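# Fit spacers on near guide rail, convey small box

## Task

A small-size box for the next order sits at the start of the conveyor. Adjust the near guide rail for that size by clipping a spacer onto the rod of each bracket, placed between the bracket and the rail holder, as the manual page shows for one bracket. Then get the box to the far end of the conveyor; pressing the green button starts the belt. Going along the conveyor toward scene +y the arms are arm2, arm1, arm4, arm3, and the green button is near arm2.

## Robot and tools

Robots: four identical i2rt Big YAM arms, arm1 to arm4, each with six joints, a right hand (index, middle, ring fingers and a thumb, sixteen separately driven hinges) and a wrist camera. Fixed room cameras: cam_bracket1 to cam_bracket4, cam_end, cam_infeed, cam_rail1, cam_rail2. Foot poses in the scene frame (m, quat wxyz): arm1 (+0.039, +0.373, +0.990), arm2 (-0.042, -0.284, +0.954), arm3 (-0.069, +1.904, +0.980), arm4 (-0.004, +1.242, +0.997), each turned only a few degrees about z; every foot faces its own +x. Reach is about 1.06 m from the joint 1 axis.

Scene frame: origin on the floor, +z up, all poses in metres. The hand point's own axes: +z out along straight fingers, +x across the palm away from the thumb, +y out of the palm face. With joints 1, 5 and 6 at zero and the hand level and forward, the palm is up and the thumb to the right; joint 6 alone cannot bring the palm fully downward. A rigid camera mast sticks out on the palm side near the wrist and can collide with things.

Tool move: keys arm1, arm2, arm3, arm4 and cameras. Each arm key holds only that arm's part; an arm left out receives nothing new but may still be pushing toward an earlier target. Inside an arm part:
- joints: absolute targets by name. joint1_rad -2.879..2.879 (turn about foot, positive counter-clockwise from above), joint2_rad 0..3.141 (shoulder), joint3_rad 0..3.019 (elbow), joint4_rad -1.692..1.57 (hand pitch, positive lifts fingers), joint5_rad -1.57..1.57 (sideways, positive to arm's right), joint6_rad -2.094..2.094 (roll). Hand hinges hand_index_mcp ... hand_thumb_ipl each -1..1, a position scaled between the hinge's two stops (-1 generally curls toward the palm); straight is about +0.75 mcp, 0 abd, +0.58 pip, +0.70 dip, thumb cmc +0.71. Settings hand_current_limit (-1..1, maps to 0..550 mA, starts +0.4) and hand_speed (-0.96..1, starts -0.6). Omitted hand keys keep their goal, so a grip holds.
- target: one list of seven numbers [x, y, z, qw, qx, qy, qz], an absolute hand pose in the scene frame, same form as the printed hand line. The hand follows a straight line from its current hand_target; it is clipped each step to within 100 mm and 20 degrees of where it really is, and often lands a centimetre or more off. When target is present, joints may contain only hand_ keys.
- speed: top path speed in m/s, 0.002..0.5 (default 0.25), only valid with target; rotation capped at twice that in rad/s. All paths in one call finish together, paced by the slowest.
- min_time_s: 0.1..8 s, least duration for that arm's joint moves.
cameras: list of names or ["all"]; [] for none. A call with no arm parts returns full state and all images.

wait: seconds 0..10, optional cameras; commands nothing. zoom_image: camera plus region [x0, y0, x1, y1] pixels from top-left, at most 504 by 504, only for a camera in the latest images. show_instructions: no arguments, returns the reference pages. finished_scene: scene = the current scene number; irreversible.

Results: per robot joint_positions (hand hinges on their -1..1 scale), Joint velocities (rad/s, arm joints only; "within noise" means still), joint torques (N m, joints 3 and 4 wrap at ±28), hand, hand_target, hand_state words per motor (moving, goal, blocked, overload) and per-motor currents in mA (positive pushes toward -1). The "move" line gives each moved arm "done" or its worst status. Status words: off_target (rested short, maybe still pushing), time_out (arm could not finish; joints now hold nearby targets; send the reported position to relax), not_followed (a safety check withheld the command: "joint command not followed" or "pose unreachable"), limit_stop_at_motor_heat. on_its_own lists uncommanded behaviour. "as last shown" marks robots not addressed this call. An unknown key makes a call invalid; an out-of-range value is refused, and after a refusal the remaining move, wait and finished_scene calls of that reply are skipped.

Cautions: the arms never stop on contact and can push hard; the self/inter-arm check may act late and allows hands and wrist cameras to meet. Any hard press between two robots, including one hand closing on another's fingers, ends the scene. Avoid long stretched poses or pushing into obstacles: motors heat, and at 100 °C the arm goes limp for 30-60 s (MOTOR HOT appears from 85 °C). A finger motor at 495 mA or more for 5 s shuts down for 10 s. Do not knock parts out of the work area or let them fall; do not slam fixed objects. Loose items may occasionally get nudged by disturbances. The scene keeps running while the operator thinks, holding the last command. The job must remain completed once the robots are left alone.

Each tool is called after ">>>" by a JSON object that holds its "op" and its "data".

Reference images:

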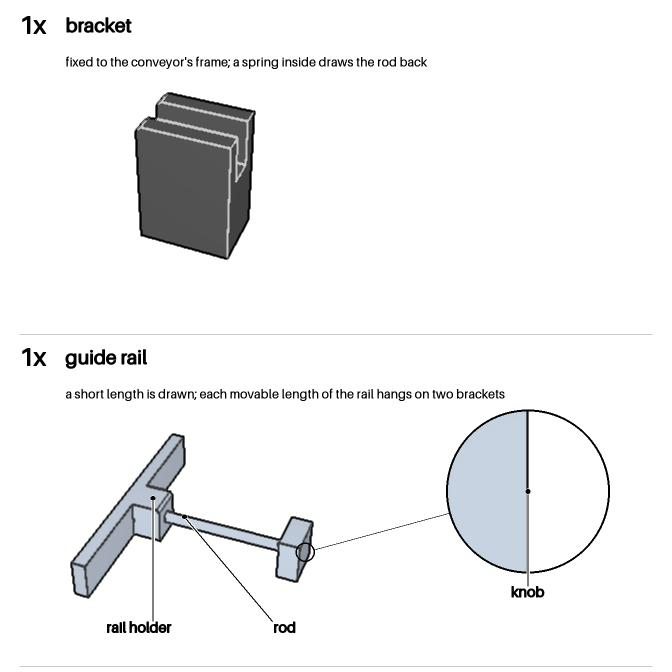

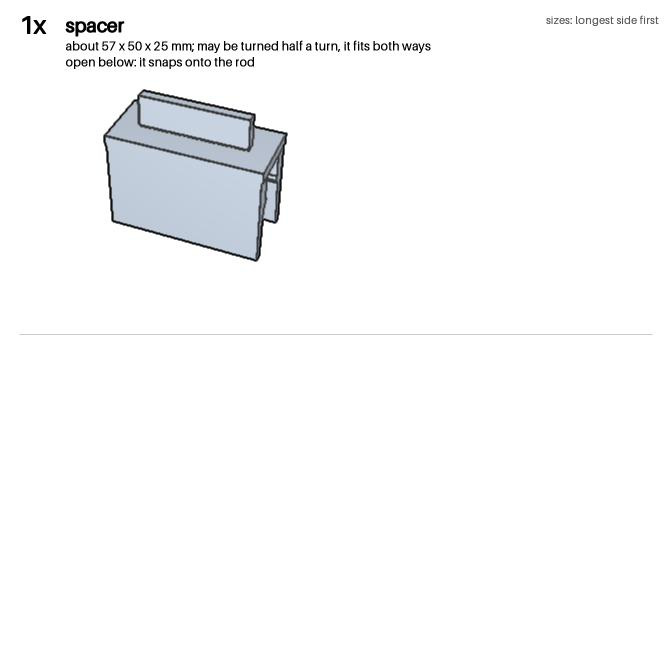

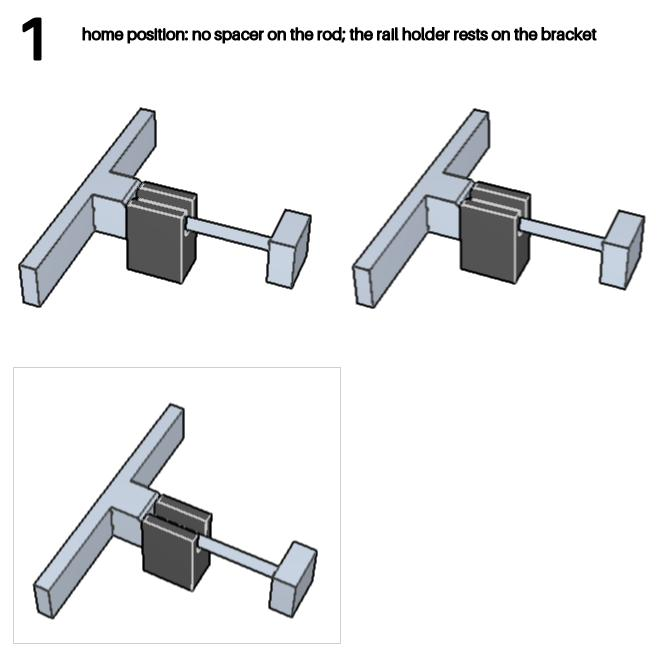

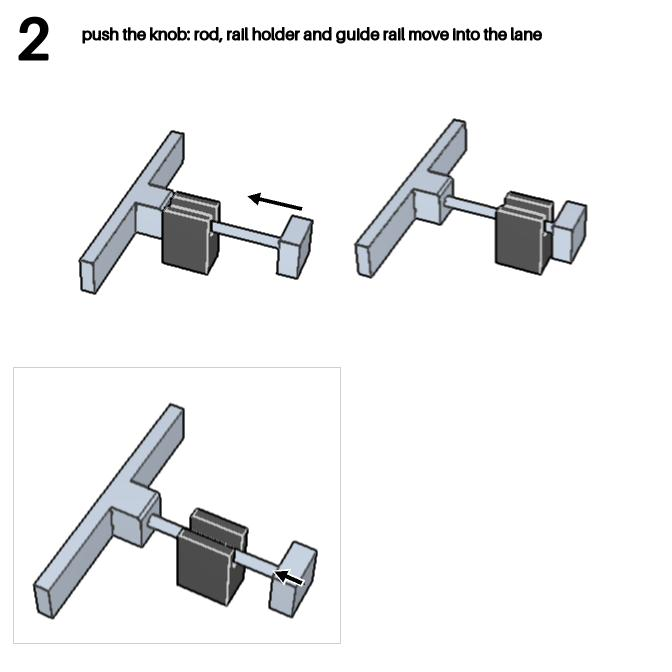

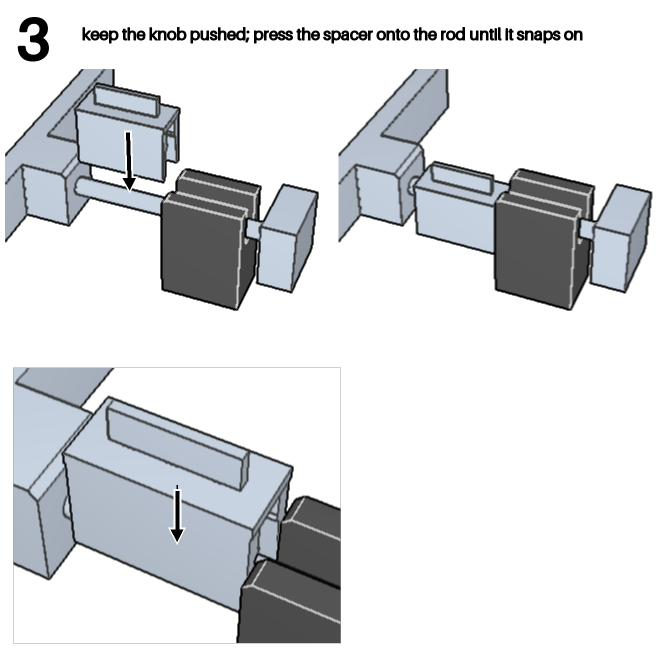

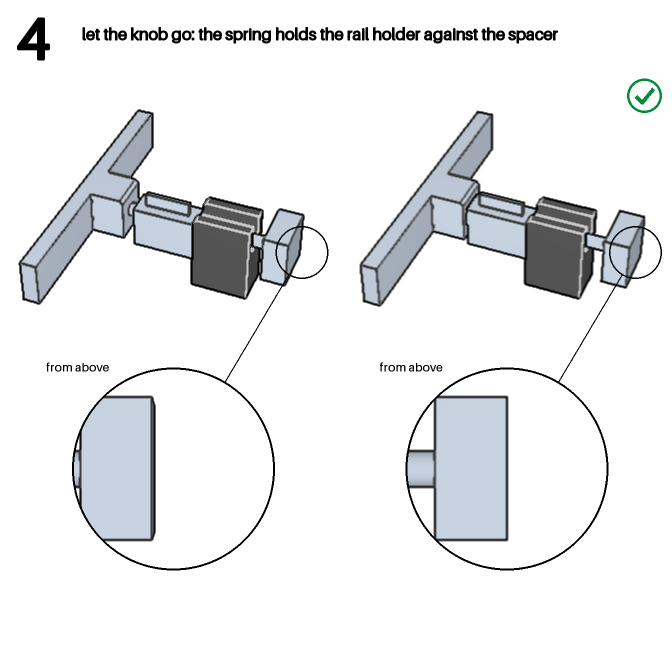

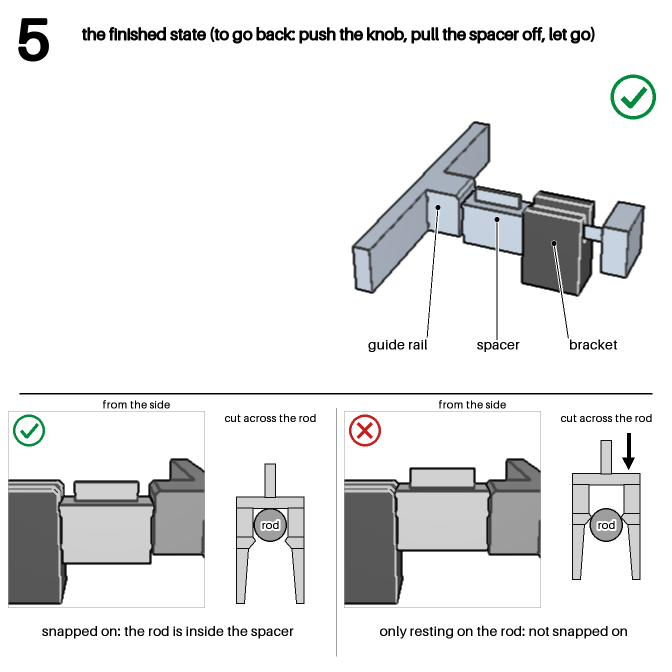

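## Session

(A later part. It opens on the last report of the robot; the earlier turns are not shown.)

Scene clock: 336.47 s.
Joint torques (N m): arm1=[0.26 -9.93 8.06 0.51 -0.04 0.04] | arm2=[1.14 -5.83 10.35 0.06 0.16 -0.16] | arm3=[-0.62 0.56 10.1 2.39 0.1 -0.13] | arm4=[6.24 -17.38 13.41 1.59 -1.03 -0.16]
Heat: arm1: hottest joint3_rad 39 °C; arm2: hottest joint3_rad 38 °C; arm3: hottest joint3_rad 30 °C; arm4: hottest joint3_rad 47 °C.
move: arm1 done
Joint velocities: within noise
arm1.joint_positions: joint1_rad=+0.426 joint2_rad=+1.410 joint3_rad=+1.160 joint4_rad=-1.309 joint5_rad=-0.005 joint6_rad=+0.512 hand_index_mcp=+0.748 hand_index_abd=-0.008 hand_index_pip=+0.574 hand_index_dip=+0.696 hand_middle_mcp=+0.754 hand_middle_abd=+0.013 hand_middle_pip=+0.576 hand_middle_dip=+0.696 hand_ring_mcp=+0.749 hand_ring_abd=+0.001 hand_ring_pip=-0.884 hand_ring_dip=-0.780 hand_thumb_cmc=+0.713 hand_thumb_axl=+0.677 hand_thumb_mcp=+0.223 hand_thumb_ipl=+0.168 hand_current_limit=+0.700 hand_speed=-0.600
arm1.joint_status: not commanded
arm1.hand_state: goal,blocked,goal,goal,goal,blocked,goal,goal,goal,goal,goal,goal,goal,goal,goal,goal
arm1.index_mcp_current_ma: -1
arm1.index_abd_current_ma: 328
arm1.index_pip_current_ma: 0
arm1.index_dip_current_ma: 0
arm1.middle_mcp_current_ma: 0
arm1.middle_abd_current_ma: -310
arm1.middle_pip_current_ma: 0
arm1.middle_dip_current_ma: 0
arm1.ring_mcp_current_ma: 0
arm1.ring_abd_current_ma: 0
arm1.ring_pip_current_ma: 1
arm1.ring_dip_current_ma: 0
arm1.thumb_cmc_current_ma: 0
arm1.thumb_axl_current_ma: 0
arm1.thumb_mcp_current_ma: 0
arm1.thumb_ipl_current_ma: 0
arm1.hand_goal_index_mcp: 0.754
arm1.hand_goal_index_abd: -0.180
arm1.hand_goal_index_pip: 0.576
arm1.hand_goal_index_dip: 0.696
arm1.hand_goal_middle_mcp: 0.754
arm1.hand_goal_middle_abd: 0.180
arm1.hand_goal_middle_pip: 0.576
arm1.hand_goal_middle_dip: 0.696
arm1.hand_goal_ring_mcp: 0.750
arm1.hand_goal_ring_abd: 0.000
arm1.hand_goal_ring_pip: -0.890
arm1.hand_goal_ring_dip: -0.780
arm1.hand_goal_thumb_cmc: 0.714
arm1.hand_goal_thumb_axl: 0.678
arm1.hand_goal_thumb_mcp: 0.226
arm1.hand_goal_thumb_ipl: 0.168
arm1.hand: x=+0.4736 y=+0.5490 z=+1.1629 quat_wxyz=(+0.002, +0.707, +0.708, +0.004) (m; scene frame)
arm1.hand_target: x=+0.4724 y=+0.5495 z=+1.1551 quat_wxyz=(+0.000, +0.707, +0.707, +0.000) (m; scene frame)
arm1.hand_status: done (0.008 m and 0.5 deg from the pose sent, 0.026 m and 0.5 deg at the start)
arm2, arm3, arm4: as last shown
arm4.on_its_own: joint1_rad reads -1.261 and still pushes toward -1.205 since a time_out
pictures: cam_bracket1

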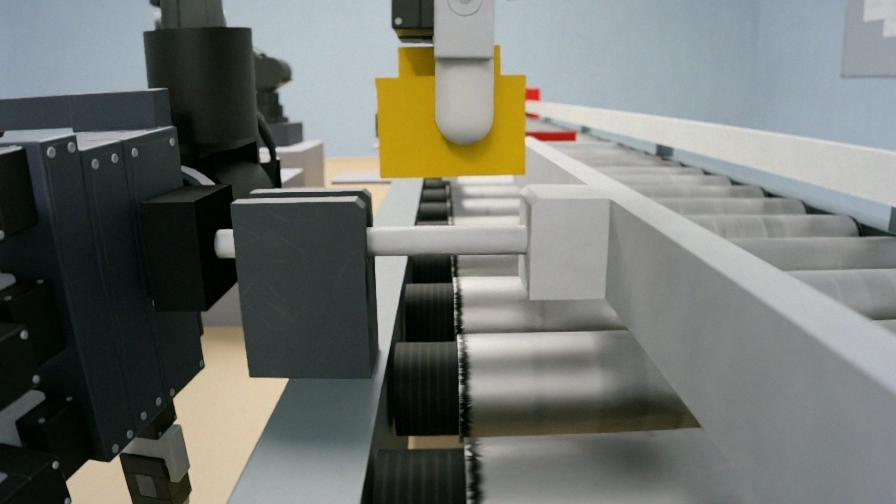

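>>> {"op": "move", "data": {"arm1": {"target":[0.472,0.5487,1.130,0,0.7071,0.7071,0],"speed":0.06}, "cameras": ["cam_bracket1"]}}

>>> {"op": "zoom_image", "data": {"camera": "cam_bracket1", "region": [300, 60, 600, 280]}}

Scene clock: 337.60 s.
Joint torques (N m): arm1=[0.44 -10.17 7.84 0.51 -0.03 0.01] | arm2=[1.14 -5.36 10.41 0.16 0.2 -0.17] | arm3=[-0.62 0.5 10.1 2.4 0.11 -0.12] | arm4=[6.12 -17.38 13.42 1.59 -1.02 -0.17]
Heat: arm1: hottest joint3_rad 39 °C; arm2: hottest joint3_rad 38 °C; arm3: hottest joint3_rad 30 °C; arm4: hottest joint3_rad 47 °C.
move: arm1 done
Joint velocities: within noise
arm1.joint_positions: joint1_rad=+0.426 joint2_rad=+1.428 joint3_rad=+1.110 joint4_rad=-1.241 joint5_rad=-0.005 joint6_rad=+0.512 hand_index_mcp=+0.748 hand_index_abd=-0.008 hand_index_pip=+0.574 hand_index_dip=+0.696 hand_middle_mcp=+0.754 hand_middle_abd=+0.013 hand_middle_pip=+0.576 hand_middle_dip=+0.696 hand_ring_mcp=+0.749 hand_ring_abd=+0.001 hand_ring_pip=-0.884 hand_ring_dip=-0.780 hand_thumb_cmc=+0.713 hand_thumb_axl=+0.677 hand_thumb_mcp=+0.223 hand_thumb_ipl=+0.168 hand_current_limit=+0.700 hand_speed=-0.600
arm1.joint_status: not commanded
arm1.hand_state: goal,blocked,goal,goal,goal,blocked,goal,goal,goal,goal,goal,goal,goal,goal,goal,goal
arm1.index_mcp_current_ma: -1
arm1.index_abd_current_ma: 328
arm1.index_pip_current_ma: 0
arm1.index_dip_current_ma: 0
arm1.middle_mcp_current_ma: 0
arm1.middle_abd_current_ma: -310
arm1.middle_pip_current_ma: 0
arm1.middle_dip_current_ma: 0
arm1.ring_mcp_current_ma: 0
arm1.ring_abd_current_ma: 0
arm1.ring_pip_current_ma: 1
arm1.ring_dip_current_ma: 0
arm1.thumb_cmc_current_ma: 0
arm1.thumb_axl_current_ma: 0
arm1.thumb_mcp_current_ma: 0
arm1.thumb_ipl_current_ma: 0
arm1.hand_goal_index_mcp: 0.754
arm1.hand_goal_index_abd: -0.180
arm1.hand_goal_index_pip: 0.576
arm1.hand_goal_index_dip: 0.696
arm1.hand_goal_middle_mcp: 0.754
arm1.hand_goal_middle_abd: 0.180
arm1.hand_goal_middle_pip: 0.576
arm1.hand_goal_middle_dip: 0.696
arm1.hand_goal_ring_mcp: 0.750
arm1.hand_goal_ring_abd: 0.000
arm1.hand_goal_ring_pip: -0.890
arm1.hand_goal_ring_dip: -0.780
arm1.hand_goal_thumb_cmc: 0.714
arm1.hand_goal_thumb_axl: 0.678
arm1.hand_goal_thumb_mcp: 0.226
arm1.hand_goal_thumb_ipl: 0.168
arm1.hand: x=+0.4733 y=+0.5486 z=+1.1377 quat_wxyz=(+0.002, +0.707, +0.708, +0.004) (m; scene frame)
arm1.hand_target: x=+0.4719 y=+0.5487 z=+1.1301 quat_wxyz=(+0.000, +0.707, +0.707, +0.000) (m; scene frame)
arm1.hand_status: done (0.008 m and 0.5 deg from the pose sent, 0.033 m and 0.5 deg at the start)
arm2, arm3, arm4: as last shown
arm4.on_its_own: joint1_rad reads -1.261 and still pushes toward -1.205 since a time_out
pictures: cam_bracket1

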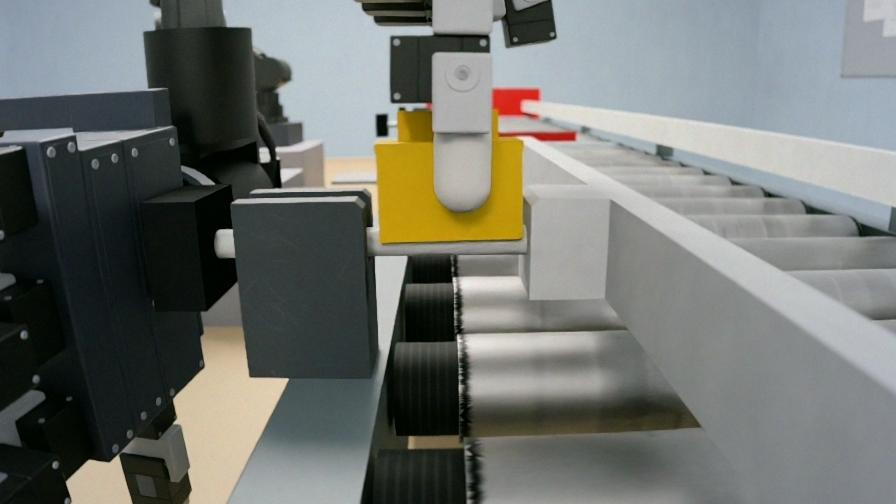

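Scaled by 1.680 from the camera's 896x504 image, which has a finer 1280x720 frame.

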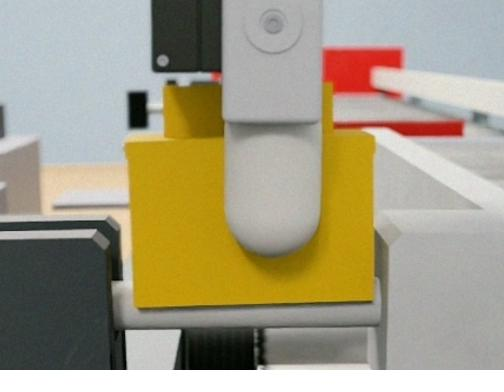

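>>> {"op": "move", "data": {"arm1": {"target":[0.4705,0.548,1.118,0,0.7071,0.7071,0],"speed":0.06}, "cameras": ["cam_bracket1"]}}

>>> {"op": "zoom_image", "data": {"camera": "cam_bracket1", "region": [300, 60, 600, 280]}}

Scene clock: 338.77 s.
Joint torques (N m): arm1=[0.03 -9.7 7.77 0.57 -0.02 0.03] | arm2=[0.91 -5.13 10.41 0.38 0.24 -0.16] | arm3=[-0.67 0.5 10.09 2.39 0.1 -0.13] | arm4=[6.24 -17.44 13.41 1.58 -1.02 -0.16]
Heat: arm1: hottest joint3_rad 38 °C; arm2: hottest joint3_rad 38 °C; arm3: hottest joint3_rad 30 °C; arm4: hottest joint3_rad 47 °C.
move: arm1 done
Joint velocities: within noise
arm1.joint_positions: joint1_rad=+0.426 joint2_rad=+1.433 joint3_rad=+1.086 joint4_rad=-1.208 joint5_rad=-0.005 joint6_rad=+0.512 hand_index_mcp=+0.748 hand_index_abd=-0.008 hand_index_pip=+0.574 hand_index_dip=+0.696 hand_middle_mcp=+0.753 hand_middle_abd=+0.013 hand_middle_pip=+0.576 hand_middle_dip=+0.696 hand_ring_mcp=+0.749 hand_ring_abd=+0.001 hand_ring_pip=-0.884 hand_ring_dip=-0.780 hand_thumb_cmc=+0.713 hand_thumb_axl=+0.677 hand_thumb_mcp=+0.223 hand_thumb_ipl=+0.168 hand_current_limit=+0.700 hand_speed=-0.600
arm1.joint_status: not commanded
arm1.hand_state: goal,blocked,goal,goal,goal,blocked,goal,goal,goal,goal,goal,goal,goal,goal,goal,goal
arm1.index_mcp_current_ma: -1
arm1.index_abd_current_ma: 328
arm1.index_pip_current_ma: 0
arm1.index_dip_current_ma: 0
arm1.middle_mcp_current_ma: 0
arm1.middle_abd_current_ma: -310
arm1.middle_pip_current_ma: 0
arm1.middle_dip_current_ma: 0
arm1.ring_mcp_current_ma: 0
arm1.ring_abd_current_ma: 0
arm1.ring_pip_current_ma: 1
arm1.ring_dip_current_ma: 0
arm1.thumb_cmc_current_ma: 0
arm1.thumb_axl_current_ma: 0
arm1.thumb_mcp_current_ma: 0
arm1.thumb_ipl_current_ma: 0
arm1.hand_goal_index_mcp: 0.754
arm1.hand_goal_index_abd: -0.180
arm1.hand_goal_index_pip: 0.576
arm1.hand_goal_index_dip: 0.696
arm1.hand_goal_middle_mcp: 0.754
arm1.hand_goal_middle_abd: 0.180
arm1.hand_goal_middle_pip: 0.576
arm1.hand_goal_middle_dip: 0.696
arm1.hand_goal_ring_mcp: 0.750
arm1.hand_goal_ring_abd: 0.000
arm1.hand_goal_ring_pip: -0.890
arm1.hand_goal_ring_dip: -0.780
arm1.hand_goal_thumb_cmc: 0.714
arm1.hand_goal_thumb_axl: 0.678
arm1.hand_goal_thumb_mcp: 0.226
arm1.hand_goal_thumb_ipl: 0.168
arm1.hand: x=+0.4724 y=+0.5480 z=+1.1273 quat_wxyz=(+0.002, +0.707, +0.708, +0.006) (m; scene frame)
arm1.hand_target: x=+0.4704 y=+0.5479 z=+1.1182 quat_wxyz=(+0.000, +0.707, +0.707, +0.000) (m; scene frame)
arm1.hand_status: done (0.009 m and 0.7 deg from the pose sent, 0.020 m and 0.5 deg at the start)
arm2, arm3, arm4: as last shown
arm4.on_its_own: joint1_rad reads -1.261 and still pushes toward -1.205 since a time_out
pictures: cam_bracket1

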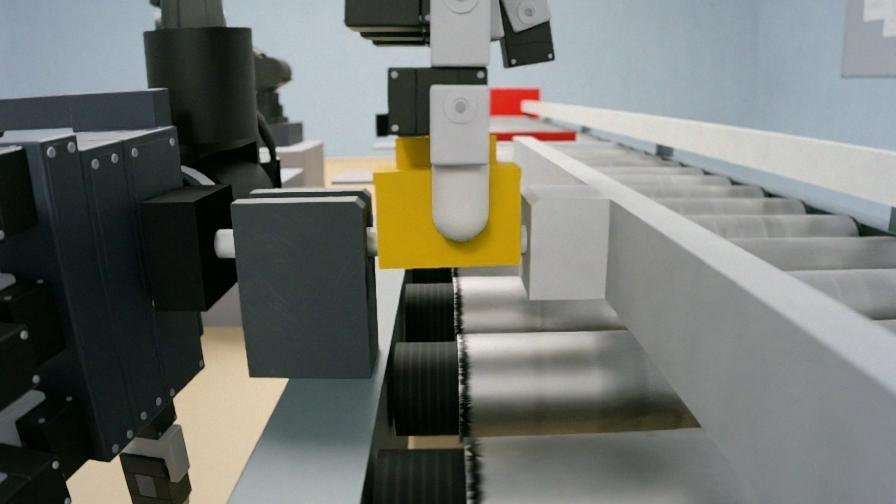

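Scaled by 1.680 from the camera's 896x504 image, which has a finer 1280x720 frame.

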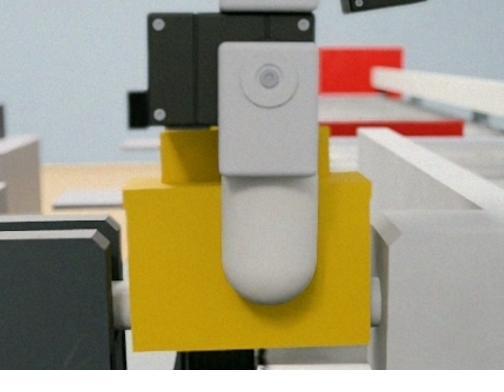

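>>> {"op": "move", "data": {"arm1": {"target":[0.4705,0.548,1.106,0,0.7071,0.7071,0],"speed":0.06}}}

>>> {"op": "move", "data": {"arm1": {"target":[0.4705,0.548,1.096,0,0.7071,0.7071,0],"speed":0.06}, "cameras": ["cam_bracket1"]}}

>>> {"op": "zoom_image", "data": {"camera": "cam_bracket1", "region": [300, 120, 600, 340]}}

Scene clock: 339.80 s.
Joint torques (N m): arm1=[0.09 -9.93 7.66 0.68 -0.02 0.04] | arm2=[0.73 -4.95 10.32 0.2 0.18 -0.19] | arm3=[-0.62 0.5 10.1 2.39 0.1 -0.12] | arm4=[6.18 -17.32 13.46 1.59 -1.01 -0.16]
Heat: arm1: hottest joint3_rad 38 °C; arm2: hottest joint3_rad 38 °C; arm3: hottest joint3_rad 30 °C; arm4: hottest joint3_rad 48 °C.
move: arm1 done
Joint velocities: within noise
arm1.joint_positions: joint1_rad=+0.426 joint2_rad=+1.444 joint3_rad=+1.065 joint4_rad=-1.177 joint5_rad=-0.005 joint6_rad=+0.512 hand_index_mcp=+0.750 hand_index_abd=-0.008 hand_index_pip=+0.574 hand_index_dip=+0.696 hand_middle_mcp=+0.754 hand_middle_abd=+0.013 hand_middle_pip=+0.576 hand_middle_dip=+0.696 hand_ring_mcp=+0.749 hand_ring_abd=+0.001 hand_ring_pip=-0.884 hand_ring_dip=-0.780 hand_thumb_cmc=+0.713 hand_thumb_axl=+0.677 hand_thumb_mcp=+0.223 hand_thumb_ipl=+0.168 hand_current_limit=+0.700 hand_speed=-0.600
arm1.joint_status: not commanded
arm1.hand_state: goal,blocked,goal,goal,goal,blocked,goal,goal,goal,goal,goal,goal,goal,goal,goal,goal
arm1.index_mcp_current_ma: 0
arm1.index_abd_current_ma: 328
arm1.index_pip_current_ma: 0
arm1.index_dip_current_ma: 0
arm1.middle_mcp_current_ma: 0
arm1.middle_abd_current_ma: -310
arm1.middle_pip_current_ma: 0
arm1.middle_dip_current_ma: 0
arm1.ring_mcp_current_ma: 0
arm1.ring_abd_current_ma: 0
arm1.ring_pip_current_ma: 1
arm1.ring_dip_current_ma: 0
arm1.thumb_cmc_current_ma: 0
arm1.thumb_axl_current_ma: 0
arm1.thumb_mcp_current_ma: 0
arm1.thumb_ipl_current_ma: 0
arm1.hand_goal_index_mcp: 0.754
arm1.hand_goal_index_abd: -0.180
arm1.hand_goal_index_pip: 0.576
arm1.hand_goal_index_dip: 0.696
arm1.hand_goal_middle_mcp: 0.754
arm1.hand_goal_middle_abd: 0.180
arm1.hand_goal_middle_pip: 0.576
arm1.hand_goal_middle_dip: 0.696
arm1.hand_goal_ring_mcp: 0.750
arm1.hand_goal_ring_abd: 0.000
arm1.hand_goal_ring_pip: -0.890
arm1.hand_goal_ring_dip: -0.780
arm1.hand_goal_thumb_cmc: 0.714
arm1.hand_goal_thumb_axl: 0.678
arm1.hand_goal_thumb_mcp: 0.226
arm1.hand_goal_thumb_ipl: 0.168
arm1.hand: x=+0.4723 y=+0.5479 z=+1.1159 quat_wxyz=(+0.002, +0.707, +0.708, +0.006) (m; scene frame)
arm1.hand_target: x=+0.4703 y=+0.5479 z=+1.1062 quat_wxyz=(+0.000, +0.707, +0.707, +0.000) (m; scene frame)
arm1.hand_status: done (0.010 m and 0.7 deg from the pose sent, 0.021 m and 0.7 deg at the start)
arm2, arm3, arm4: as last shown
arm4.on_its_own: joint1_rad reads -1.261 and still pushes toward -1.205 since a time_out
pictures: none

Scene clock: 340.77 s.
Joint torques (N m): arm1=[0.15 -9.05 6.42 1.31 -0.05 0.03] | arm2=[1.03 -5.89 10.62 0.27 0.19 -0.09] | arm3=[-0.62 0.56 10.1 2.39 0.1 -0.12] | arm4=[6.12 -17.38 13.41 1.59 -1.01 -0.16]
Heat: arm1: hottest joint3_rad 38 °C; arm2: hottest joint3_rad 38 °C; arm3: hottest joint3_rad 30 °C; arm4: hottest joint3_rad 48 °C.
move: arm1 off_target
Joint velocities: within noise
arm1.joint_positions: joint1_rad=+0.426 joint2_rad=+1.444 joint3_rad=+1.062 joint4_rad=-1.166 joint5_rad=-0.005 joint6_rad=+0.512 hand_index_mcp=+0.764 hand_index_abd=-0.008 hand_index_pip=+0.581 hand_index_dip=+0.697 hand_middle_mcp=+0.767 hand_middle_abd=+0.014 hand_middle_pip=+0.583 hand_middle_dip=+0.697 hand_ring_mcp=+0.749 hand_ring_abd=+0.001 hand_ring_pip=-0.884 hand_ring_dip=-0.780 hand_thumb_cmc=+0.713 hand_thumb_axl=+0.677 hand_thumb_mcp=+0.223 hand_thumb_ipl=+0.168 hand_current_limit=+0.700 hand_speed=-0.600
arm1.joint_status: not commanded
arm1.hand_state: goal,blocked,goal,goal,goal,blocked,goal,goal,goal,goal,goal,goal,goal,goal,goal,goal
arm1.index_mcp_current_ma: 2
arm1.index_abd_current_ma: 328
arm1.index_pip_current_ma: 0
arm1.index_dip_current_ma: 0
arm1.middle_mcp_current_ma: 3
arm1.middle_abd_current_ma: -308
arm1.middle_pip_current_ma: 1
arm1.middle_dip_current_ma: 0
arm1.ring_mcp_current_ma: 0
arm1.ring_abd_current_ma: 0
arm1.ring_pip_current_ma: 1
arm1.ring_dip_current_ma: 0
arm1.thumb_cmc_current_ma: 0
arm1.thumb_axl_current_ma: 0
arm1.thumb_mcp_current_ma: 0
arm1.thumb_ipl_current_ma: 0
arm1.hand_goal_index_mcp: 0.754
arm1.hand_goal_index_abd: -0.180
arm1.hand_goal_index_pip: 0.576
arm1.hand_goal_index_dip: 0.696
arm1.hand_goal_middle_mcp: 0.754
arm1.hand_goal_middle_abd: 0.180
arm1.hand_goal_middle_pip: 0.576
arm1.hand_goal_middle_dip: 0.696
arm1.hand_goal_ring_mcp: 0.750
arm1.hand_goal_ring_abd: 0.000
arm1.hand_goal_ring_pip: -0.890
arm1.hand_goal_ring_dip: -0.780
arm1.hand_goal_thumb_cmc: 0.714
arm1.hand_goal_thumb_axl: 0.678
arm1.hand_goal_thumb_mcp: 0.226
arm1.hand_goal_thumb_ipl: 0.168
arm1.hand: x=+0.4736 y=+0.5485 z=+1.1149 quat_wxyz=(+0.003, +0.707, +0.708, +0.009) (m; scene frame)
arm1.hand_target: x=+0.4699 y=+0.5477 z=+1.0964 quat_wxyz=(+0.000, +0.707, +0.707, +0.000) (m; scene frame)
arm1.hand_status: off_target (0.019 m and 1.1 deg from the pose sent, 0.020 m and 0.7 deg at the start)
arm2, arm4: as last shown
arm3.joint_positions: joint1_rad=+0.019 joint2_rad=+0.621 joint3_rad=+1.445 joint4_rad=-1.172 joint5_rad=+0.010 joint6_rad=+1.142 hand_index_mcp=+0.755 hand_index_abd=+0.001 hand_index_pip=+0.577 hand_index_dip=+0.696 hand_middle_mcp=+0.755 hand_middle_abd=+0.001 hand_middle_pip=+0.577 hand_middle_dip=+0.696 hand_ring_mcp=+0.755 hand_ring_abd=+0.001 hand_ring_pip=+0.577 hand_ring_dip=+0.696 hand_thumb_cmc=+0.715 hand_thumb_axl=+0.677 hand_thumb_mcp=+0.226 hand_thumb_ipl=+0.168 hand_current_limit=+0.400 hand_speed=-0.600
arm3.joint_status: not commanded
arm3.hand_state: goal,goal,goal,goal,goal,goal,goal,goal,goal,goal,goal,goal,goal,goal,goal,goal
arm3.index_mcp_current_ma: 1
arm3.index_abd_current_ma: 1
arm3.index_pip_current_ma: 1
arm3.index_dip_current_ma: 0
arm3.middle_mcp_current_ma: 1
arm3.middle_abd_current_ma: 1
arm3.middle_pip_current_ma: 1
arm3.middle_dip_current_ma: 0
arm3.ring_mcp_current_ma: 1
arm3.ring_abd_current_ma: 1
arm3.ring_pip_current_ma: 1
arm3.ring_dip_current_ma: 0
arm3.thumb_cmc_current_ma: 1
arm3.thumb_axl_current_ma: -1
arm3.thumb_mcp_current_ma: 0
arm3.thumb_ipl_current_ma: 0
arm3.hand_goal_index_mcp: 0.754
arm3.hand_goal_index_abd: 0.000
arm3.hand_goal_index_pip: 0.576
arm3.hand_goal_index_dip: 0.696
arm3.hand_goal_middle_mcp: 0.754
arm3.hand_goal_middle_abd: 0.000
arm3.hand_goal_middle_pip: 0.576
arm3.hand_goal_middle_dip: 0.696
arm3.hand_goal_ring_mcp: 0.754
arm3.hand_goal_ring_abd: 0.000
arm3.hand_goal_ring_pip: 0.576
arm3.hand_goal_ring_dip: 0.696
arm3.hand_goal_thumb_cmc: 0.714
arm3.hand_goal_thumb_axl: 0.678
arm3.hand_goal_thumb_mcp: 0.226
arm3.hand_goal_thumb_ipl: 0.168
arm3.hand: x=+0.1747 y=+1.8084 z=+1.5973 quat_wxyz=(+0.136, +0.802, +0.159, +0.560) (m; scene frame)
arm3.hand_target: x=+0.1704 y=+1.8085 z=+1.6097 quat_wxyz=(+0.138, +0.794, +0.157, +0.571) (m; scene frame)
arm3.hand_status: not commanded
arm4.joint_positions: joint1_rad=-1.261 joint2_rad=+2.492 joint3_rad=+1.577 joint4_rad=+0.861 joint5_rad=+0.519 joint6_rad=+1.567 hand_index_mcp=+0.725 hand_index_abd=-0.040 hand_index_pip=+0.564 hand_index_dip=+0.695 hand_middle_mcp=+0.755 hand_middle_abd=+0.003 hand_middle_pip=+0.577 hand_middle_dip=+0.696 hand_ring_mcp=+0.755 hand_ring_abd=+0.003 hand_ring_pip=+0.577 hand_ring_dip=+0.696 hand_thumb_cmc=+0.715 hand_thumb_axl=+0.677 hand_thumb_mcp=+0.226 hand_thumb_ipl=+0.168 hand_current_limit=+0.400 hand_speed=-0.600
arm4.index_abd_current_ma: -111
arm4.index_pip_current_ma: -31
arm4.on_its_own: joint1_rad reads -1.261 and still pushes toward -1.205 since a time_out
arm4.hand: x=+0.1466 y=+0.4616 z=+0.9693 quat_wxyz=(+0.521, +0.483, -0.539, +0.451) (m; scene frame)
pictures: cam_bracket1

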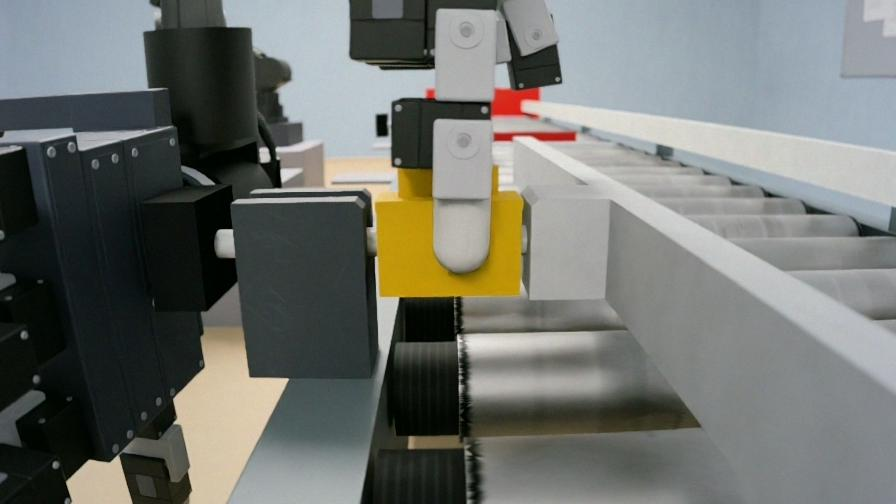

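Scaled by 1.680 from the camera's 896x504 image, which has a finer 1280x720 frame.

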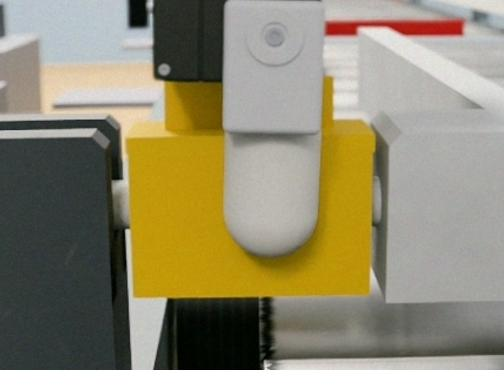

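>>> {"op": "move", "data": {"arm1": {"joints":{"hand_index_abd":-0.02,"hand_middle_abd":0.03}}}}

>>> {"op": "move", "data": {"arm1": {"target":[0.469,0.549,1.075,-0.01,0.7071,0.7071,-0.01],"speed":0.06,"joints":{"hand_index_mcp":0.73,"hand_middle_mcp":0.73}}, "cameras": ["cam_bracket1"]}}

>>> {"op": "zoom_image", "data": {"camera": "cam_bracket1", "region": [300, 120, 600, 340]}}

Scene clock: 341.50 s.
Joint torques (N m): arm1=[0.21 -9.41 7.1 0.77 -0.07 0.04] | arm2=[0.91 -5.01 10.35 0.06 0.22 -0.15] | arm3=[-0.67 0.5 10.1 2.39 0.11 -0.12] | arm4=[6.18 -17.38 13.42 1.59 -1 -0.15]
Heat: arm1: hottest joint3_rad 38 °C; arm2: hottest joint3_rad 38 °C; arm3: hottest joint3_rad 30 °C; arm4: hottest joint3_rad 48 °C.
move: arm1 off_target
Joint velocities: within noise
arm1.joint_positions: joint1_rad=+0.426 joint2_rad=+1.448 joint3_rad=+1.053 joint4_rad=-1.153 joint5_rad=-0.005 joint6_rad=+0.512 hand_index_mcp=+0.757 hand_index_abd=+0.004 hand_index_pip=+0.578 hand_index_dip=+0.696 hand_middle_mcp=+0.757 hand_middle_abd=+0.007 hand_middle_pip=+0.579 hand_middle_dip=+0.697 hand_ring_mcp=+0.749 hand_ring_abd=+0.001 hand_ring_pip=-0.884 hand_ring_dip=-0.780 hand_thumb_cmc=+0.713 hand_thumb_axl=+0.677 hand_thumb_mcp=+0.223 hand_thumb_ipl=+0.168 hand_current_limit=+0.700 hand_speed=-0.600
arm1.joint_status: hand_index_abd off_target (ended at +0.004, target -0.020); hand_middle_abd off_target (ended at +0.007, target +0.030)
arm1.hand_state: goal,blocked,goal,goal,goal,blocked,goal,goal,goal,goal,goal,goal,goal,goal,goal,goal
arm1.index_mcp_current_ma: 0
arm1.index_abd_current_ma: 7
arm1.index_pip_current_ma: 0
arm1.index_dip_current_ma: 0
arm1.middle_mcp_current_ma: 0
arm1.middle_abd_current_ma: -6
arm1.middle_pip_current_ma: 0
arm1.middle_dip_current_ma: 0
arm1.ring_mcp_current_ma: 0
arm1.ring_abd_current_ma: 0
arm1.ring_pip_current_ma: 1
arm1.ring_dip_current_ma: 0
arm1.thumb_cmc_current_ma: 0
arm1.thumb_axl_current_ma: 0
arm1.thumb_mcp_current_ma: 0
arm1.thumb_ipl_current_ma: 0
arm1.hand_goal_index_mcp: 0.754
arm1.hand_goal_index_abd: -0.020
arm1.hand_goal_index_pip: 0.576
arm1.hand_goal_index_dip: 0.696
arm1.hand_goal_middle_mcp: 0.754
arm1.hand_goal_middle_abd: 0.030
arm1.hand_goal_middle_pip: 0.576
arm1.hand_goal_middle_dip: 0.696
arm1.hand_goal_ring_mcp: 0.750
arm1.hand_goal_ring_abd: 0.000
arm1.hand_goal_ring_pip: -0.890
arm1.hand_goal_ring_dip: -0.780
arm1.hand_goal_thumb_cmc: 0.714
arm1.hand_goal_thumb_axl: 0.678
arm1.hand_goal_thumb_mcp: 0.226
arm1.hand_goal_thumb_ipl: 0.168
arm1.hand: x=+0.4733 y=+0.5484 z=+1.1107 quat_wxyz=(+0.004, +0.707, +0.708, +0.009) (m; scene frame)
arm1.hand_target: x=+0.4700 y=+0.5478 z=+1.0966 quat_wxyz=(+0.000, +0.707, +0.707, +0.000) (m; scene frame)
arm1.hand_status: not commanded
arm2.joint_positions: joint1_rad=+0.567 joint2_rad=+1.331 joint3_rad=+1.608 joint4_rad=-1.700 joint5_rad=+0.024 joint6_rad=+0.514 hand_index_mcp=+0.754 hand_index_abd=+0.146 hand_index_pip=+0.578 hand_index_dip=+0.696 hand_middle_mcp=+0.751 hand_middle_abd=-0.146 hand_middle_pip=+0.573 hand_middle_dip=+0.697 hand_ring_mcp=+0.751 hand_ring_abd=+0.001 hand_ring_pip=-0.874 hand_ring_dip=-0.781 hand_thumb_cmc=+0.714 hand_thumb_axl=+0.677 hand_thumb_mcp=+0.220 hand_thumb_ipl=+0.167 hand_current_limit=+0.700 hand_speed=-0.900
arm2.joint_status: not commanded
arm2.hand_state: goal,goal,goal,goal,goal,goal,goal,goal,goal,goal,goal,goal,goal,goal,goal,goal
arm2.index_mcp_current_ma: 0
arm2.index_abd_current_ma: -1
arm2.index_pip_current_ma: 0
arm2.index_dip_current_ma: 0
arm2.middle_mcp_current_ma: 0
arm2.middle_abd_current_ma: 0
arm2.middle_pip_current_ma: 0
arm2.middle_dip_current_ma: 0
arm2.ring_mcp_current_ma: 0
arm2.ring_abd_current_ma: 0
arm2.ring_pip_current_ma: 1
arm2.ring_dip_current_ma: 0
arm2.thumb_cmc_current_ma: 0
arm2.thumb_axl_current_ma: 0
arm2.thumb_mcp_current_ma: -2
arm2.thumb_ipl_current_ma: 0
arm2.hand_goal_index_mcp: 0.754
arm2.hand_goal_index_abd: 0.150
arm2.hand_goal_index_pip: 0.576
arm2.hand_goal_index_dip: 0.696
arm2.hand_goal_middle_mcp: 0.754
arm2.hand_goal_middle_abd: -0.150
arm2.hand_goal_middle_pip: 0.576
arm2.hand_goal_middle_dip: 0.696
arm2.hand_goal_ring_mcp: 0.750
arm2.hand_goal_ring_abd: 0.000
arm2.hand_goal_ring_pip: -0.880
arm2.hand_goal_ring_dip: -0.780
arm2.hand_goal_thumb_cmc: 0.714
arm2.hand_goal_thumb_axl: 0.678
arm2.hand_goal_thumb_mcp: 0.226
arm2.hand_goal_thumb_ipl: 0.168
arm2.hand: x=+0.3998 y=-0.1172 z=+1.3341 quat_wxyz=(+0.025, +0.708, +0.703, +0.065) (m; scene frame)
arm2.hand_target: x=+0.4000 y=-0.1201 z=+1.3293 quat_wxyz=(+0.024, +0.706, +0.706, +0.056) (m; scene frame)
arm2.hand_status: not commanded
arm3, arm4: as last shown
arm4.index_abd_current_ma: -112
arm4.index_pip_current_ma: -32
arm4.on_its_own: joint1_rad reads -1.261 and still pushes toward -1.205 since a time_out
arm4.hand: x=+0.1466 y=+0.4616 z=+0.9693 quat_wxyz=(+0.521, +0.484, -0.539, +0.451) (m; scene frame)
arm4.hand_target: x=+0.2052 y=+0.4468 z=+0.9902 quat_wxyz=(+0.509, +0.492, -0.512, +0.487) (m; scene frame)
pictures: none

Scene clock: 342.47 s.
Joint torques (N m): arm1=[0.09 -6.77 5.67 1.68 -0.39 0.01] | arm2=[1.55 -6.01 10.18 0.27 0.18 -0.23] | arm3=[-0.62 0.56 10.1 2.39 0.1 -0.12] | arm4=[6.07 -17.44 13.44 1.61 -0.99 -0.16]
Heat: arm1: hottest joint3_rad 38 °C; arm2: hottest joint3_rad 38 °C; arm3: hottest joint3_rad 30 °C; arm4: hottest joint3_rad 48 °C.
move: arm1 off_target
Joint velocities: within noise
arm1.joint_positions: joint1_rad=+0.426 joint2_rad=+1.448 joint3_rad=+1.051 joint4_rad=-1.152 joint5_rad=-0.011 joint6_rad=+0.512 hand_index_mcp=+0.753 hand_index_abd=+0.004 hand_index_pip=+0.580 hand_index_dip=+0.695 hand_middle_mcp=+0.752 hand_middle_abd=+0.007 hand_middle_pip=+0.582 hand_middle_dip=+0.697 hand_ring_mcp=+0.749 hand_ring_abd=+0.001 hand_ring_pip=-0.884 hand_ring_dip=-0.780 hand_thumb_cmc=+0.713 hand_thumb_axl=+0.677 hand_thumb_mcp=+0.223 hand_thumb_ipl=+0.168 hand_current_limit=+0.700 hand_speed=-0.600
arm1.joint_status: hand_index_mcp off_target (ended at +0.753, target +0.730); hand_middle_mcp off_target (ended at +0.752, target +0.730)
arm1.hand_state: blocked,blocked,goal,goal,blocked,blocked,goal,goal,goal,goal,goal,goal,goal,goal,goal,goal
arm1.index_mcp_current_ma: 9
arm1.index_abd_current_ma: 7
arm1.index_pip_current_ma: 0
arm1.index_dip_current_ma: 0
arm1.middle_mcp_current_ma: 8
arm1.middle_abd_current_ma: -6
arm1.middle_pip_current_ma: 1
arm1.middle_dip_current_ma: 0
arm1.ring_mcp_current_ma: 0
arm1.ring_abd_current_ma: 0
arm1.ring_pip_current_ma: 1
arm1.ring_dip_current_ma: 0
arm1.thumb_cmc_current_ma: 0
arm1.thumb_axl_current_ma: 0
arm1.thumb_mcp_current_ma: 0
arm1.thumb_ipl_current_ma: 0
arm1.hand_goal_index_mcp: 0.730
arm1.hand_goal_index_abd: -0.020
arm1.hand_goal_index_pip: 0.576
arm1.hand_goal_index_dip: 0.696
arm1.hand_goal_middle_mcp: 0.730
arm1.hand_goal_middle_abd: 0.030
arm1.hand_goal_middle_pip: 0.576
arm1.hand_goal_middle_dip: 0.696
arm1.hand_goal_ring_mcp: 0.750
arm1.hand_goal_ring_abd: 0.000
arm1.hand_goal_ring_pip: -0.890
arm1.hand_goal_ring_dip: -0.780
arm1.hand_goal_thumb_cmc: 0.714
arm1.hand_goal_thumb_axl: 0.678
arm1.hand_goal_thumb_mcp: 0.226
arm1.hand_goal_thumb_ipl: 0.168
arm1.hand: x=+0.4724 y=+0.5491 z=+1.1094 quat_wxyz=(+0.000, +0.707, +0.708, +0.010) (m; scene frame)
arm1.hand_target: x=+0.4670 y=+0.5480 z=+1.0766 quat_wxyz=(-0.010, +0.707, +0.707, -0.010) (m; scene frame)
arm1.hand_status: off_target (0.035 m and 2.5 deg from the pose sent, 0.036 m and 2.7 deg at the start)
arm2, arm3, arm4: as last shown
arm4.on_its_own: joint1_rad reads -1.261 and still pushes toward -1.205 since a time_out
pictures: cam_bracket1

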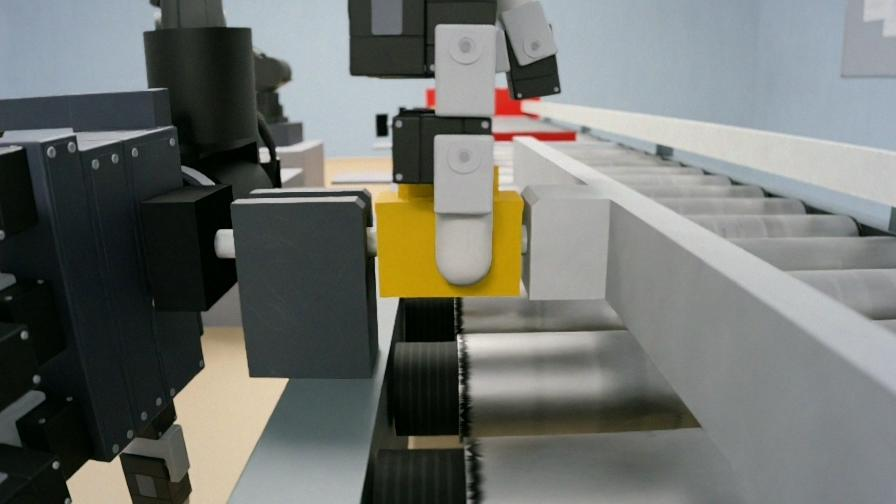

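Scaled by 1.680 from the camera's 896x504 image, which has a finer 1280x720 frame.

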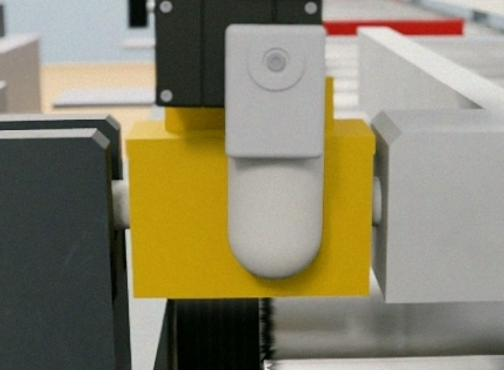

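>>> {"op": "move", "data": {"arm1": {"target":[0.468,0.549,1.055,-0.016,0.7050,0.7090,-0.016],"speed":0.06}}}

>>> {"op": "move", "data": {"arm1": {"target":[0.468,0.549,1.035,-0.016,0.7050,0.7090,-0.016],"speed":0.06}, "cameras": ["cam_bracket1"]}}

>>> {"op": "zoom_image", "data": {"camera": "cam_bracket1", "region": [300, 120, 600, 340]}}

Scene clock: 344.50 s.
Joint torques (N m): arm1=[-0.26 -10.52 8.62 0.13 0.01 -0.03] | arm2=[0.79 -4.89 10.51 0.28 0.22 -0.24] | arm3=[-0.62 0.56 10.1 2.4 0.1 -0.12] | arm4=[6.12 -17.32 13.39 1.59 -0.99 -0.15]
Heat: arm1: hottest joint3_rad 38 °C; arm2: hottest joint3_rad 38 °C; arm3: hottest joint3_rad 30 °C; arm4: hottest joint3_rad 48 °C.
move: arm1 not_followed
Joint velocities: within noise
arm1.joint_positions: joint1_rad=+0.426 joint2_rad=+1.437 joint3_rad=+1.044 joint4_rad=-1.148 joint5_rad=-0.011 joint6_rad=+0.512 hand_index_mcp=+0.737 hand_index_abd=+0.004 hand_index_pip=+0.580 hand_index_dip=+0.695 hand_middle_mcp=+0.736 hand_middle_abd=+0.007 hand_middle_pip=+0.581 hand_middle_dip=+0.697 hand_ring_mcp=+0.750 hand_ring_abd=+0.001 hand_ring_pip=-0.884 hand_ring_dip=-0.780 hand_thumb_cmc=+0.713 hand_thumb_axl=+0.677 hand_thumb_mcp=+0.223 hand_thumb_ipl=+0.168 hand_current_limit=+0.700 hand_speed=-0.600
arm1.joint_status: not commanded
arm1.hand_state: goal,blocked,goal,goal,goal,blocked,goal,goal,goal,goal,goal,goal,goal,goal,goal,goal
arm1.index_mcp_current_ma: 1
arm1.index_abd_current_ma: 7
arm1.index_pip_current_ma: 0
arm1.index_dip_current_ma: 0
arm1.middle_mcp_current_ma: 1
arm1.middle_abd_current_ma: -6
arm1.middle_pip_current_ma: 0
arm1.middle_dip_current_ma: 0
arm1.ring_mcp_current_ma: 0
arm1.ring_abd_current_ma: 0
arm1.ring_pip_current_ma: 1
arm1.ring_dip_current_ma: 0
arm1.thumb_cmc_current_ma: 0
arm1.thumb_axl_current_ma: 0
arm1.thumb_mcp_current_ma: 0
arm1.thumb_ipl_current_ma: 0
arm1.hand_goal_index_mcp: 0.730
arm1.hand_goal_index_abd: -0.020
arm1.hand_goal_index_pip: 0.576
arm1.hand_goal_index_dip: 0.696
arm1.hand_goal_middle_mcp: 0.730
arm1.hand_goal_middle_abd: 0.030
arm1.hand_goal_middle_pip: 0.576
arm1.hand_goal_middle_dip: 0.696
arm1.hand_goal_ring_mcp: 0.750
arm1.hand_goal_ring_abd: 0.000
arm1.hand_goal_ring_pip: -0.890
arm1.hand_goal_ring_dip: -0.780
arm1.hand_goal_thumb_cmc: 0.714
arm1.hand_goal_thumb_axl: 0.678
arm1.hand_goal_thumb_mcp: 0.226
arm1.hand_goal_thumb_ipl: 0.168
arm1.hand: x=+0.4708 y=+0.5483 z=+1.1114 quat_wxyz=(+0.001, +0.707, +0.708, +0.014) (m; scene frame)
arm1.hand_target: x=+0.4708 y=+0.5483 z=+1.1114 quat_wxyz=(+0.001, +0.707, +0.708, +0.014) (m; scene frame)
arm1.hand_status: not_followed (0.056 m and 3.9 deg from the pose sent, 0.055 m and 3.5 deg at the start)
arm2, arm3: as last shown
arm4.joint_positions: joint1_rad=-1.261 joint2_rad=+2.492 joint3_rad=+1.577 joint4_rad=+0.861 joint5_rad=+0.519 joint6_rad=+1.567 hand_index_mcp=+0.725 hand_index_abd=-0.041 hand_index_pip=+0.564 hand_index_dip=+0.695 hand_middle_mcp=+0.755 hand_middle_abd=+0.003 hand_middle_pip=+0.577 hand_middle_dip=+0.696 hand_ring_mcp=+0.755 hand_ring_abd=+0.003 hand_ring_pip=+0.577 hand_ring_dip=+0.696 hand_thumb_cmc=+0.715 hand_thumb_axl=+0.677 hand_thumb_mcp=+0.226 hand_thumb_ipl=+0.168 hand_current_limit=+0.400 hand_speed=-0.600
arm4.joint_status: not commanded
arm4.hand_state: blocked,blocked,goal,goal,goal,goal,goal,goal,goal,goal,goal,goal,goal,goal,goal,goal
arm4.index_mcp_current_ma: -95
arm4.index_abd_current_ma: -113
arm4.index_pip_current_ma: -32
arm4.index_dip_current_ma: -2
arm4.middle_mcp_current_ma: 2
arm4.middle_abd_current_ma: 5
arm4.middle_pip_current_ma: 1
arm4.middle_dip_current_ma: 0
arm4.ring_mcp_current_ma: 2
arm4.ring_abd_current_ma: 6
arm4.ring_pip_current_ma: 1
arm4.ring_dip_current_ma: 0
arm4.thumb_cmc_current_ma: 1
arm4.thumb_axl_current_ma: -1
arm4.thumb_mcp_current_ma: 0
arm4.thumb_ipl_current_ma: -1
arm4.hand_goal_index_mcp: 0.754
arm4.hand_goal_index_abd: 0.000
arm4.hand_goal_index_pip: 0.576
arm4.hand_goal_index_dip: 0.696
arm4.hand_goal_middle_mcp: 0.754
arm4.hand_goal_middle_abd: 0.000
arm4.hand_goal_middle_pip: 0.576
arm4.hand_goal_middle_dip: 0.696
arm4.hand_goal_ring_mcp: 0.754
arm4.hand_goal_ring_abd: 0.000
arm4.hand_goal_ring_pip: 0.576
arm4.hand_goal_ring_dip: 0.696
arm4.hand_goal_thumb_cmc: 0.714
arm4.hand_goal_thumb_axl: 0.678
arm4.hand_goal_thumb_mcp: 0.226
arm4.hand_goal_thumb_ipl: 0.168
arm4.on_its_own: joint1_rad reads -1.261 and still pushes toward -1.205 since a time_out
arm4.hand: x=+0.1467 y=+0.4615 z=+0.9693 quat_wxyz=(+0.521, +0.484, -0.539, +0.451) (m; scene frame)
arm4.hand_target: x=+0.2052 y=+0.4468 z=+0.9902 quat_wxyz=(+0.508, +0.492, -0.512, +0.487) (m; scene frame)
arm4.hand_status: not commanded
pictures: none
led back after a hold (arm1 arm): the arm was led back toward your command in small steps, so it may still be short of it.
pose unreachable (arm1 arm): on one or more control steps of this call this arm could not follow its commanded pose, so it was not sent that pose on those steps. On the call's last step it was still not sent that pose. It may still have moved: this result reports where it is.
cause: moving toward the commanded pose would bring a part of the arm too close to another arm (this arm's hand and a part of the arm4 arm, along the way the arms are being sent, or toward where that arm still pushes).

Scene clock: 346.27 s.
Joint torques (N m): arm1=[-0.09 -10.52 8.64 0.17 0.03 -0.01] | arm2=[1.08 -5.13 10.43 0.13 0.2 -0.22] | arm3=[-0.67 0.5 10.1 2.39 0.1 -0.13] | arm4=[6.18 -17.26 13.39 1.59 -0.97 -0.15]
Heat: arm1: hottest joint3_rad 37 °C; arm2: hottest joint3_rad 37 °C; arm3: hottest joint3_rad 30 °C; arm4: hottest joint3_rad 48 °C.
move: arm1 not_followed
Joint velocities: within noise
arm1.joint_positions: joint1_rad=+0.426 joint2_rad=+1.426 joint3_rad=+1.031 joint4_rad=-1.128 joint5_rad=-0.006 joint6_rad=+0.512 hand_index_mcp=+0.743 hand_index_abd=+0.004 hand_index_pip=+0.585 hand_index_dip=+0.697 hand_middle_mcp=+0.739 hand_middle_abd=+0.007 hand_middle_pip=+0.584 hand_middle_dip=+0.699 hand_ring_mcp=+0.750 hand_ring_abd=+0.001 hand_ring_pip=-0.884 hand_ring_dip=-0.780 hand_thumb_cmc=+0.713 hand_thumb_axl=+0.677 hand_thumb_mcp=+0.223 hand_thumb_ipl=+0.168 hand_current_limit=+0.700 hand_speed=-0.600
arm1.joint_status: not commanded
arm1.hand_state: goal,blocked,goal,goal,goal,blocked,goal,goal,goal,goal,goal,goal,goal,goal,goal,goal
arm1.index_mcp_current_ma: 3
arm1.index_abd_current_ma: 7
arm1.index_pip_current_ma: 1
arm1.index_dip_current_ma: 0
arm1.middle_mcp_current_ma: 1
arm1.middle_abd_current_ma: -6
arm1.middle_pip_current_ma: 1
arm1.middle_dip_current_ma: 0
arm1.ring_mcp_current_ma: 0
arm1.ring_abd_current_ma: 0
arm1.ring_pip_current_ma: 1
arm1.ring_dip_current_ma: 0
arm1.thumb_cmc_current_ma: 0
arm1.thumb_axl_current_ma: 0
arm1.thumb_mcp_current_ma: 0
arm1.thumb_ipl_current_ma: 0
arm1.hand_goal_index_mcp: 0.730
arm1.hand_goal_index_abd: -0.020
arm1.hand_goal_index_pip: 0.576
arm1.hand_goal_index_dip: 0.696
arm1.hand_goal_middle_mcp: 0.730
arm1.hand_goal_middle_abd: 0.030
arm1.hand_goal_middle_pip: 0.576
arm1.hand_goal_middle_dip: 0.696
arm1.hand_goal_ring_mcp: 0.750
arm1.hand_goal_ring_abd: 0.000
arm1.hand_goal_ring_pip: -0.890
arm1.hand_goal_ring_dip: -0.780
arm1.hand_goal_thumb_cmc: 0.714
arm1.hand_goal_thumb_axl: 0.678
arm1.hand_goal_thumb_mcp: 0.226
arm1.hand_goal_thumb_ipl: 0.168
arm1.hand: x=+0.4715 y=+0.5476 z=+1.1130 quat_wxyz=(+0.006, +0.706, +0.707, +0.022) (m; scene frame)
arm1.hand_target: x=+0.4715 y=+0.5476 z=+1.1130 quat_wxyz=(+0.006, +0.706, +0.707, +0.022) (m; scene frame)
arm1.hand_status: not_followed (0.078 m and 5.1 deg from the pose sent, 0.076 m and 3.9 deg at the start)
arm2, arm3: as last shown
arm4.joint_positions: joint1_rad=-1.261 joint2_rad=+2.492 joint3_rad=+1.577 joint4_rad=+0.861 joint5_rad=+0.518 joint6_rad=+1.567 hand_index_mcp=+0.725 hand_index_abd=-0.041 hand_index_pip=+0.564 hand_index_dip=+0.695 hand_middle_mcp=+0.755 hand_middle_abd=+0.003 hand_middle_pip=+0.577 hand_middle_dip=+0.696 hand_ring_mcp=+0.755 hand_ring_abd=+0.003 hand_ring_pip=+0.577 hand_ring_dip=+0.696 hand_thumb_cmc=+0.715 hand_thumb_axl=+0.677 hand_thumb_mcp=+0.226 hand_thumb_ipl=+0.168 hand_current_limit=+0.400 hand_speed=-0.600
arm4.joint_status: not commanded
arm4.hand_state: blocked,blocked,goal,goal,goal,goal,goal,goal,goal,goal,goal,goal,goal,goal,goal,goal
arm4.index_mcp_current_ma: -95
arm4.index_abd_current_ma: -113
arm4.index_pip_current_ma: -32
arm4.index_dip_current_ma: -2
arm4.middle_mcp_current_ma: 2
arm4.middle_abd_current_ma: 5
arm4.middle_pip_current_ma: 1
arm4.middle_dip_current_ma: 0
arm4.ring_mcp_current_ma: 2
arm4.ring_abd_current_ma: 6
arm4.ring_pip_current_ma: 1
arm4.ring_dip_current_ma: 0
arm4.thumb_cmc_current_ma: 1
arm4.thumb_axl_current_ma: -1
arm4.thumb_mcp_current_ma: 0
arm4.thumb_ipl_current_ma: -1
arm4.hand_goal_index_mcp: 0.754
arm4.hand_goal_index_abd: 0.000
arm4.hand_goal_index_pip: 0.576
arm4.hand_goal_index_dip: 0.696
arm4.hand_goal_middle_mcp: 0.754
arm4.hand_goal_middle_abd: 0.000
arm4.hand_goal_middle_pip: 0.576
arm4.hand_goal_middle_dip: 0.696
arm4.hand_goal_ring_mcp: 0.754
arm4.hand_goal_ring_abd: 0.000
arm4.hand_goal_ring_pip: 0.576
arm4.hand_goal_ring_dip: 0.696
arm4.hand_goal_thumb_cmc: 0.714
arm4.hand_goal_thumb_axl: 0.678
arm4.hand_goal_thumb_mcp: 0.226
arm4.hand_goal_thumb_ipl: 0.168
arm4.on_its_own: joint1_rad reads -1.261 and still pushes toward -1.205 since a time_out
arm4.hand: x=+0.1468 y=+0.4615 z=+0.9693 quat_wxyz=(+0.521, +0.484, -0.539, +0.452) (m; scene frame)
arm4.hand_target: x=+0.2052 y=+0.4468 z=+0.9902 quat_wxyz=(+0.509, +0.492, -0.512, +0.487) (m; scene frame)
arm4.hand_status: not commanded
pictures: cam_bracket1
led back after a hold (arm1 arm): the arm was led back toward your command in small steps, so it may still be short of it.
pose unreachable (arm1 arm): on one or more control steps of this call this arm could not follow its commanded pose, so it was not sent that pose on those steps. On the call's last step it was still not sent that pose. It may still have moved: this result reports where it is.
cause: moving toward the commanded pose would bring a part of the arm too close to another arm (this arm's hand and a part of the arm4 arm, along the way the arms are being sent, or toward where that arm still pushes).

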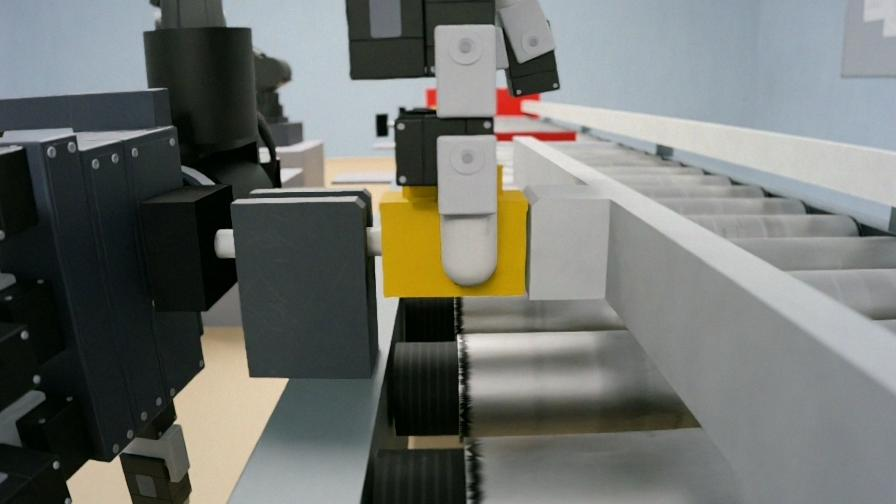

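Scaled by 1.680 from the camera's 896x504 image, which has a finer 1280x720 frame.

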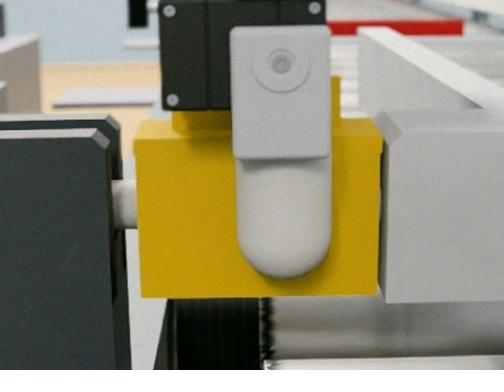

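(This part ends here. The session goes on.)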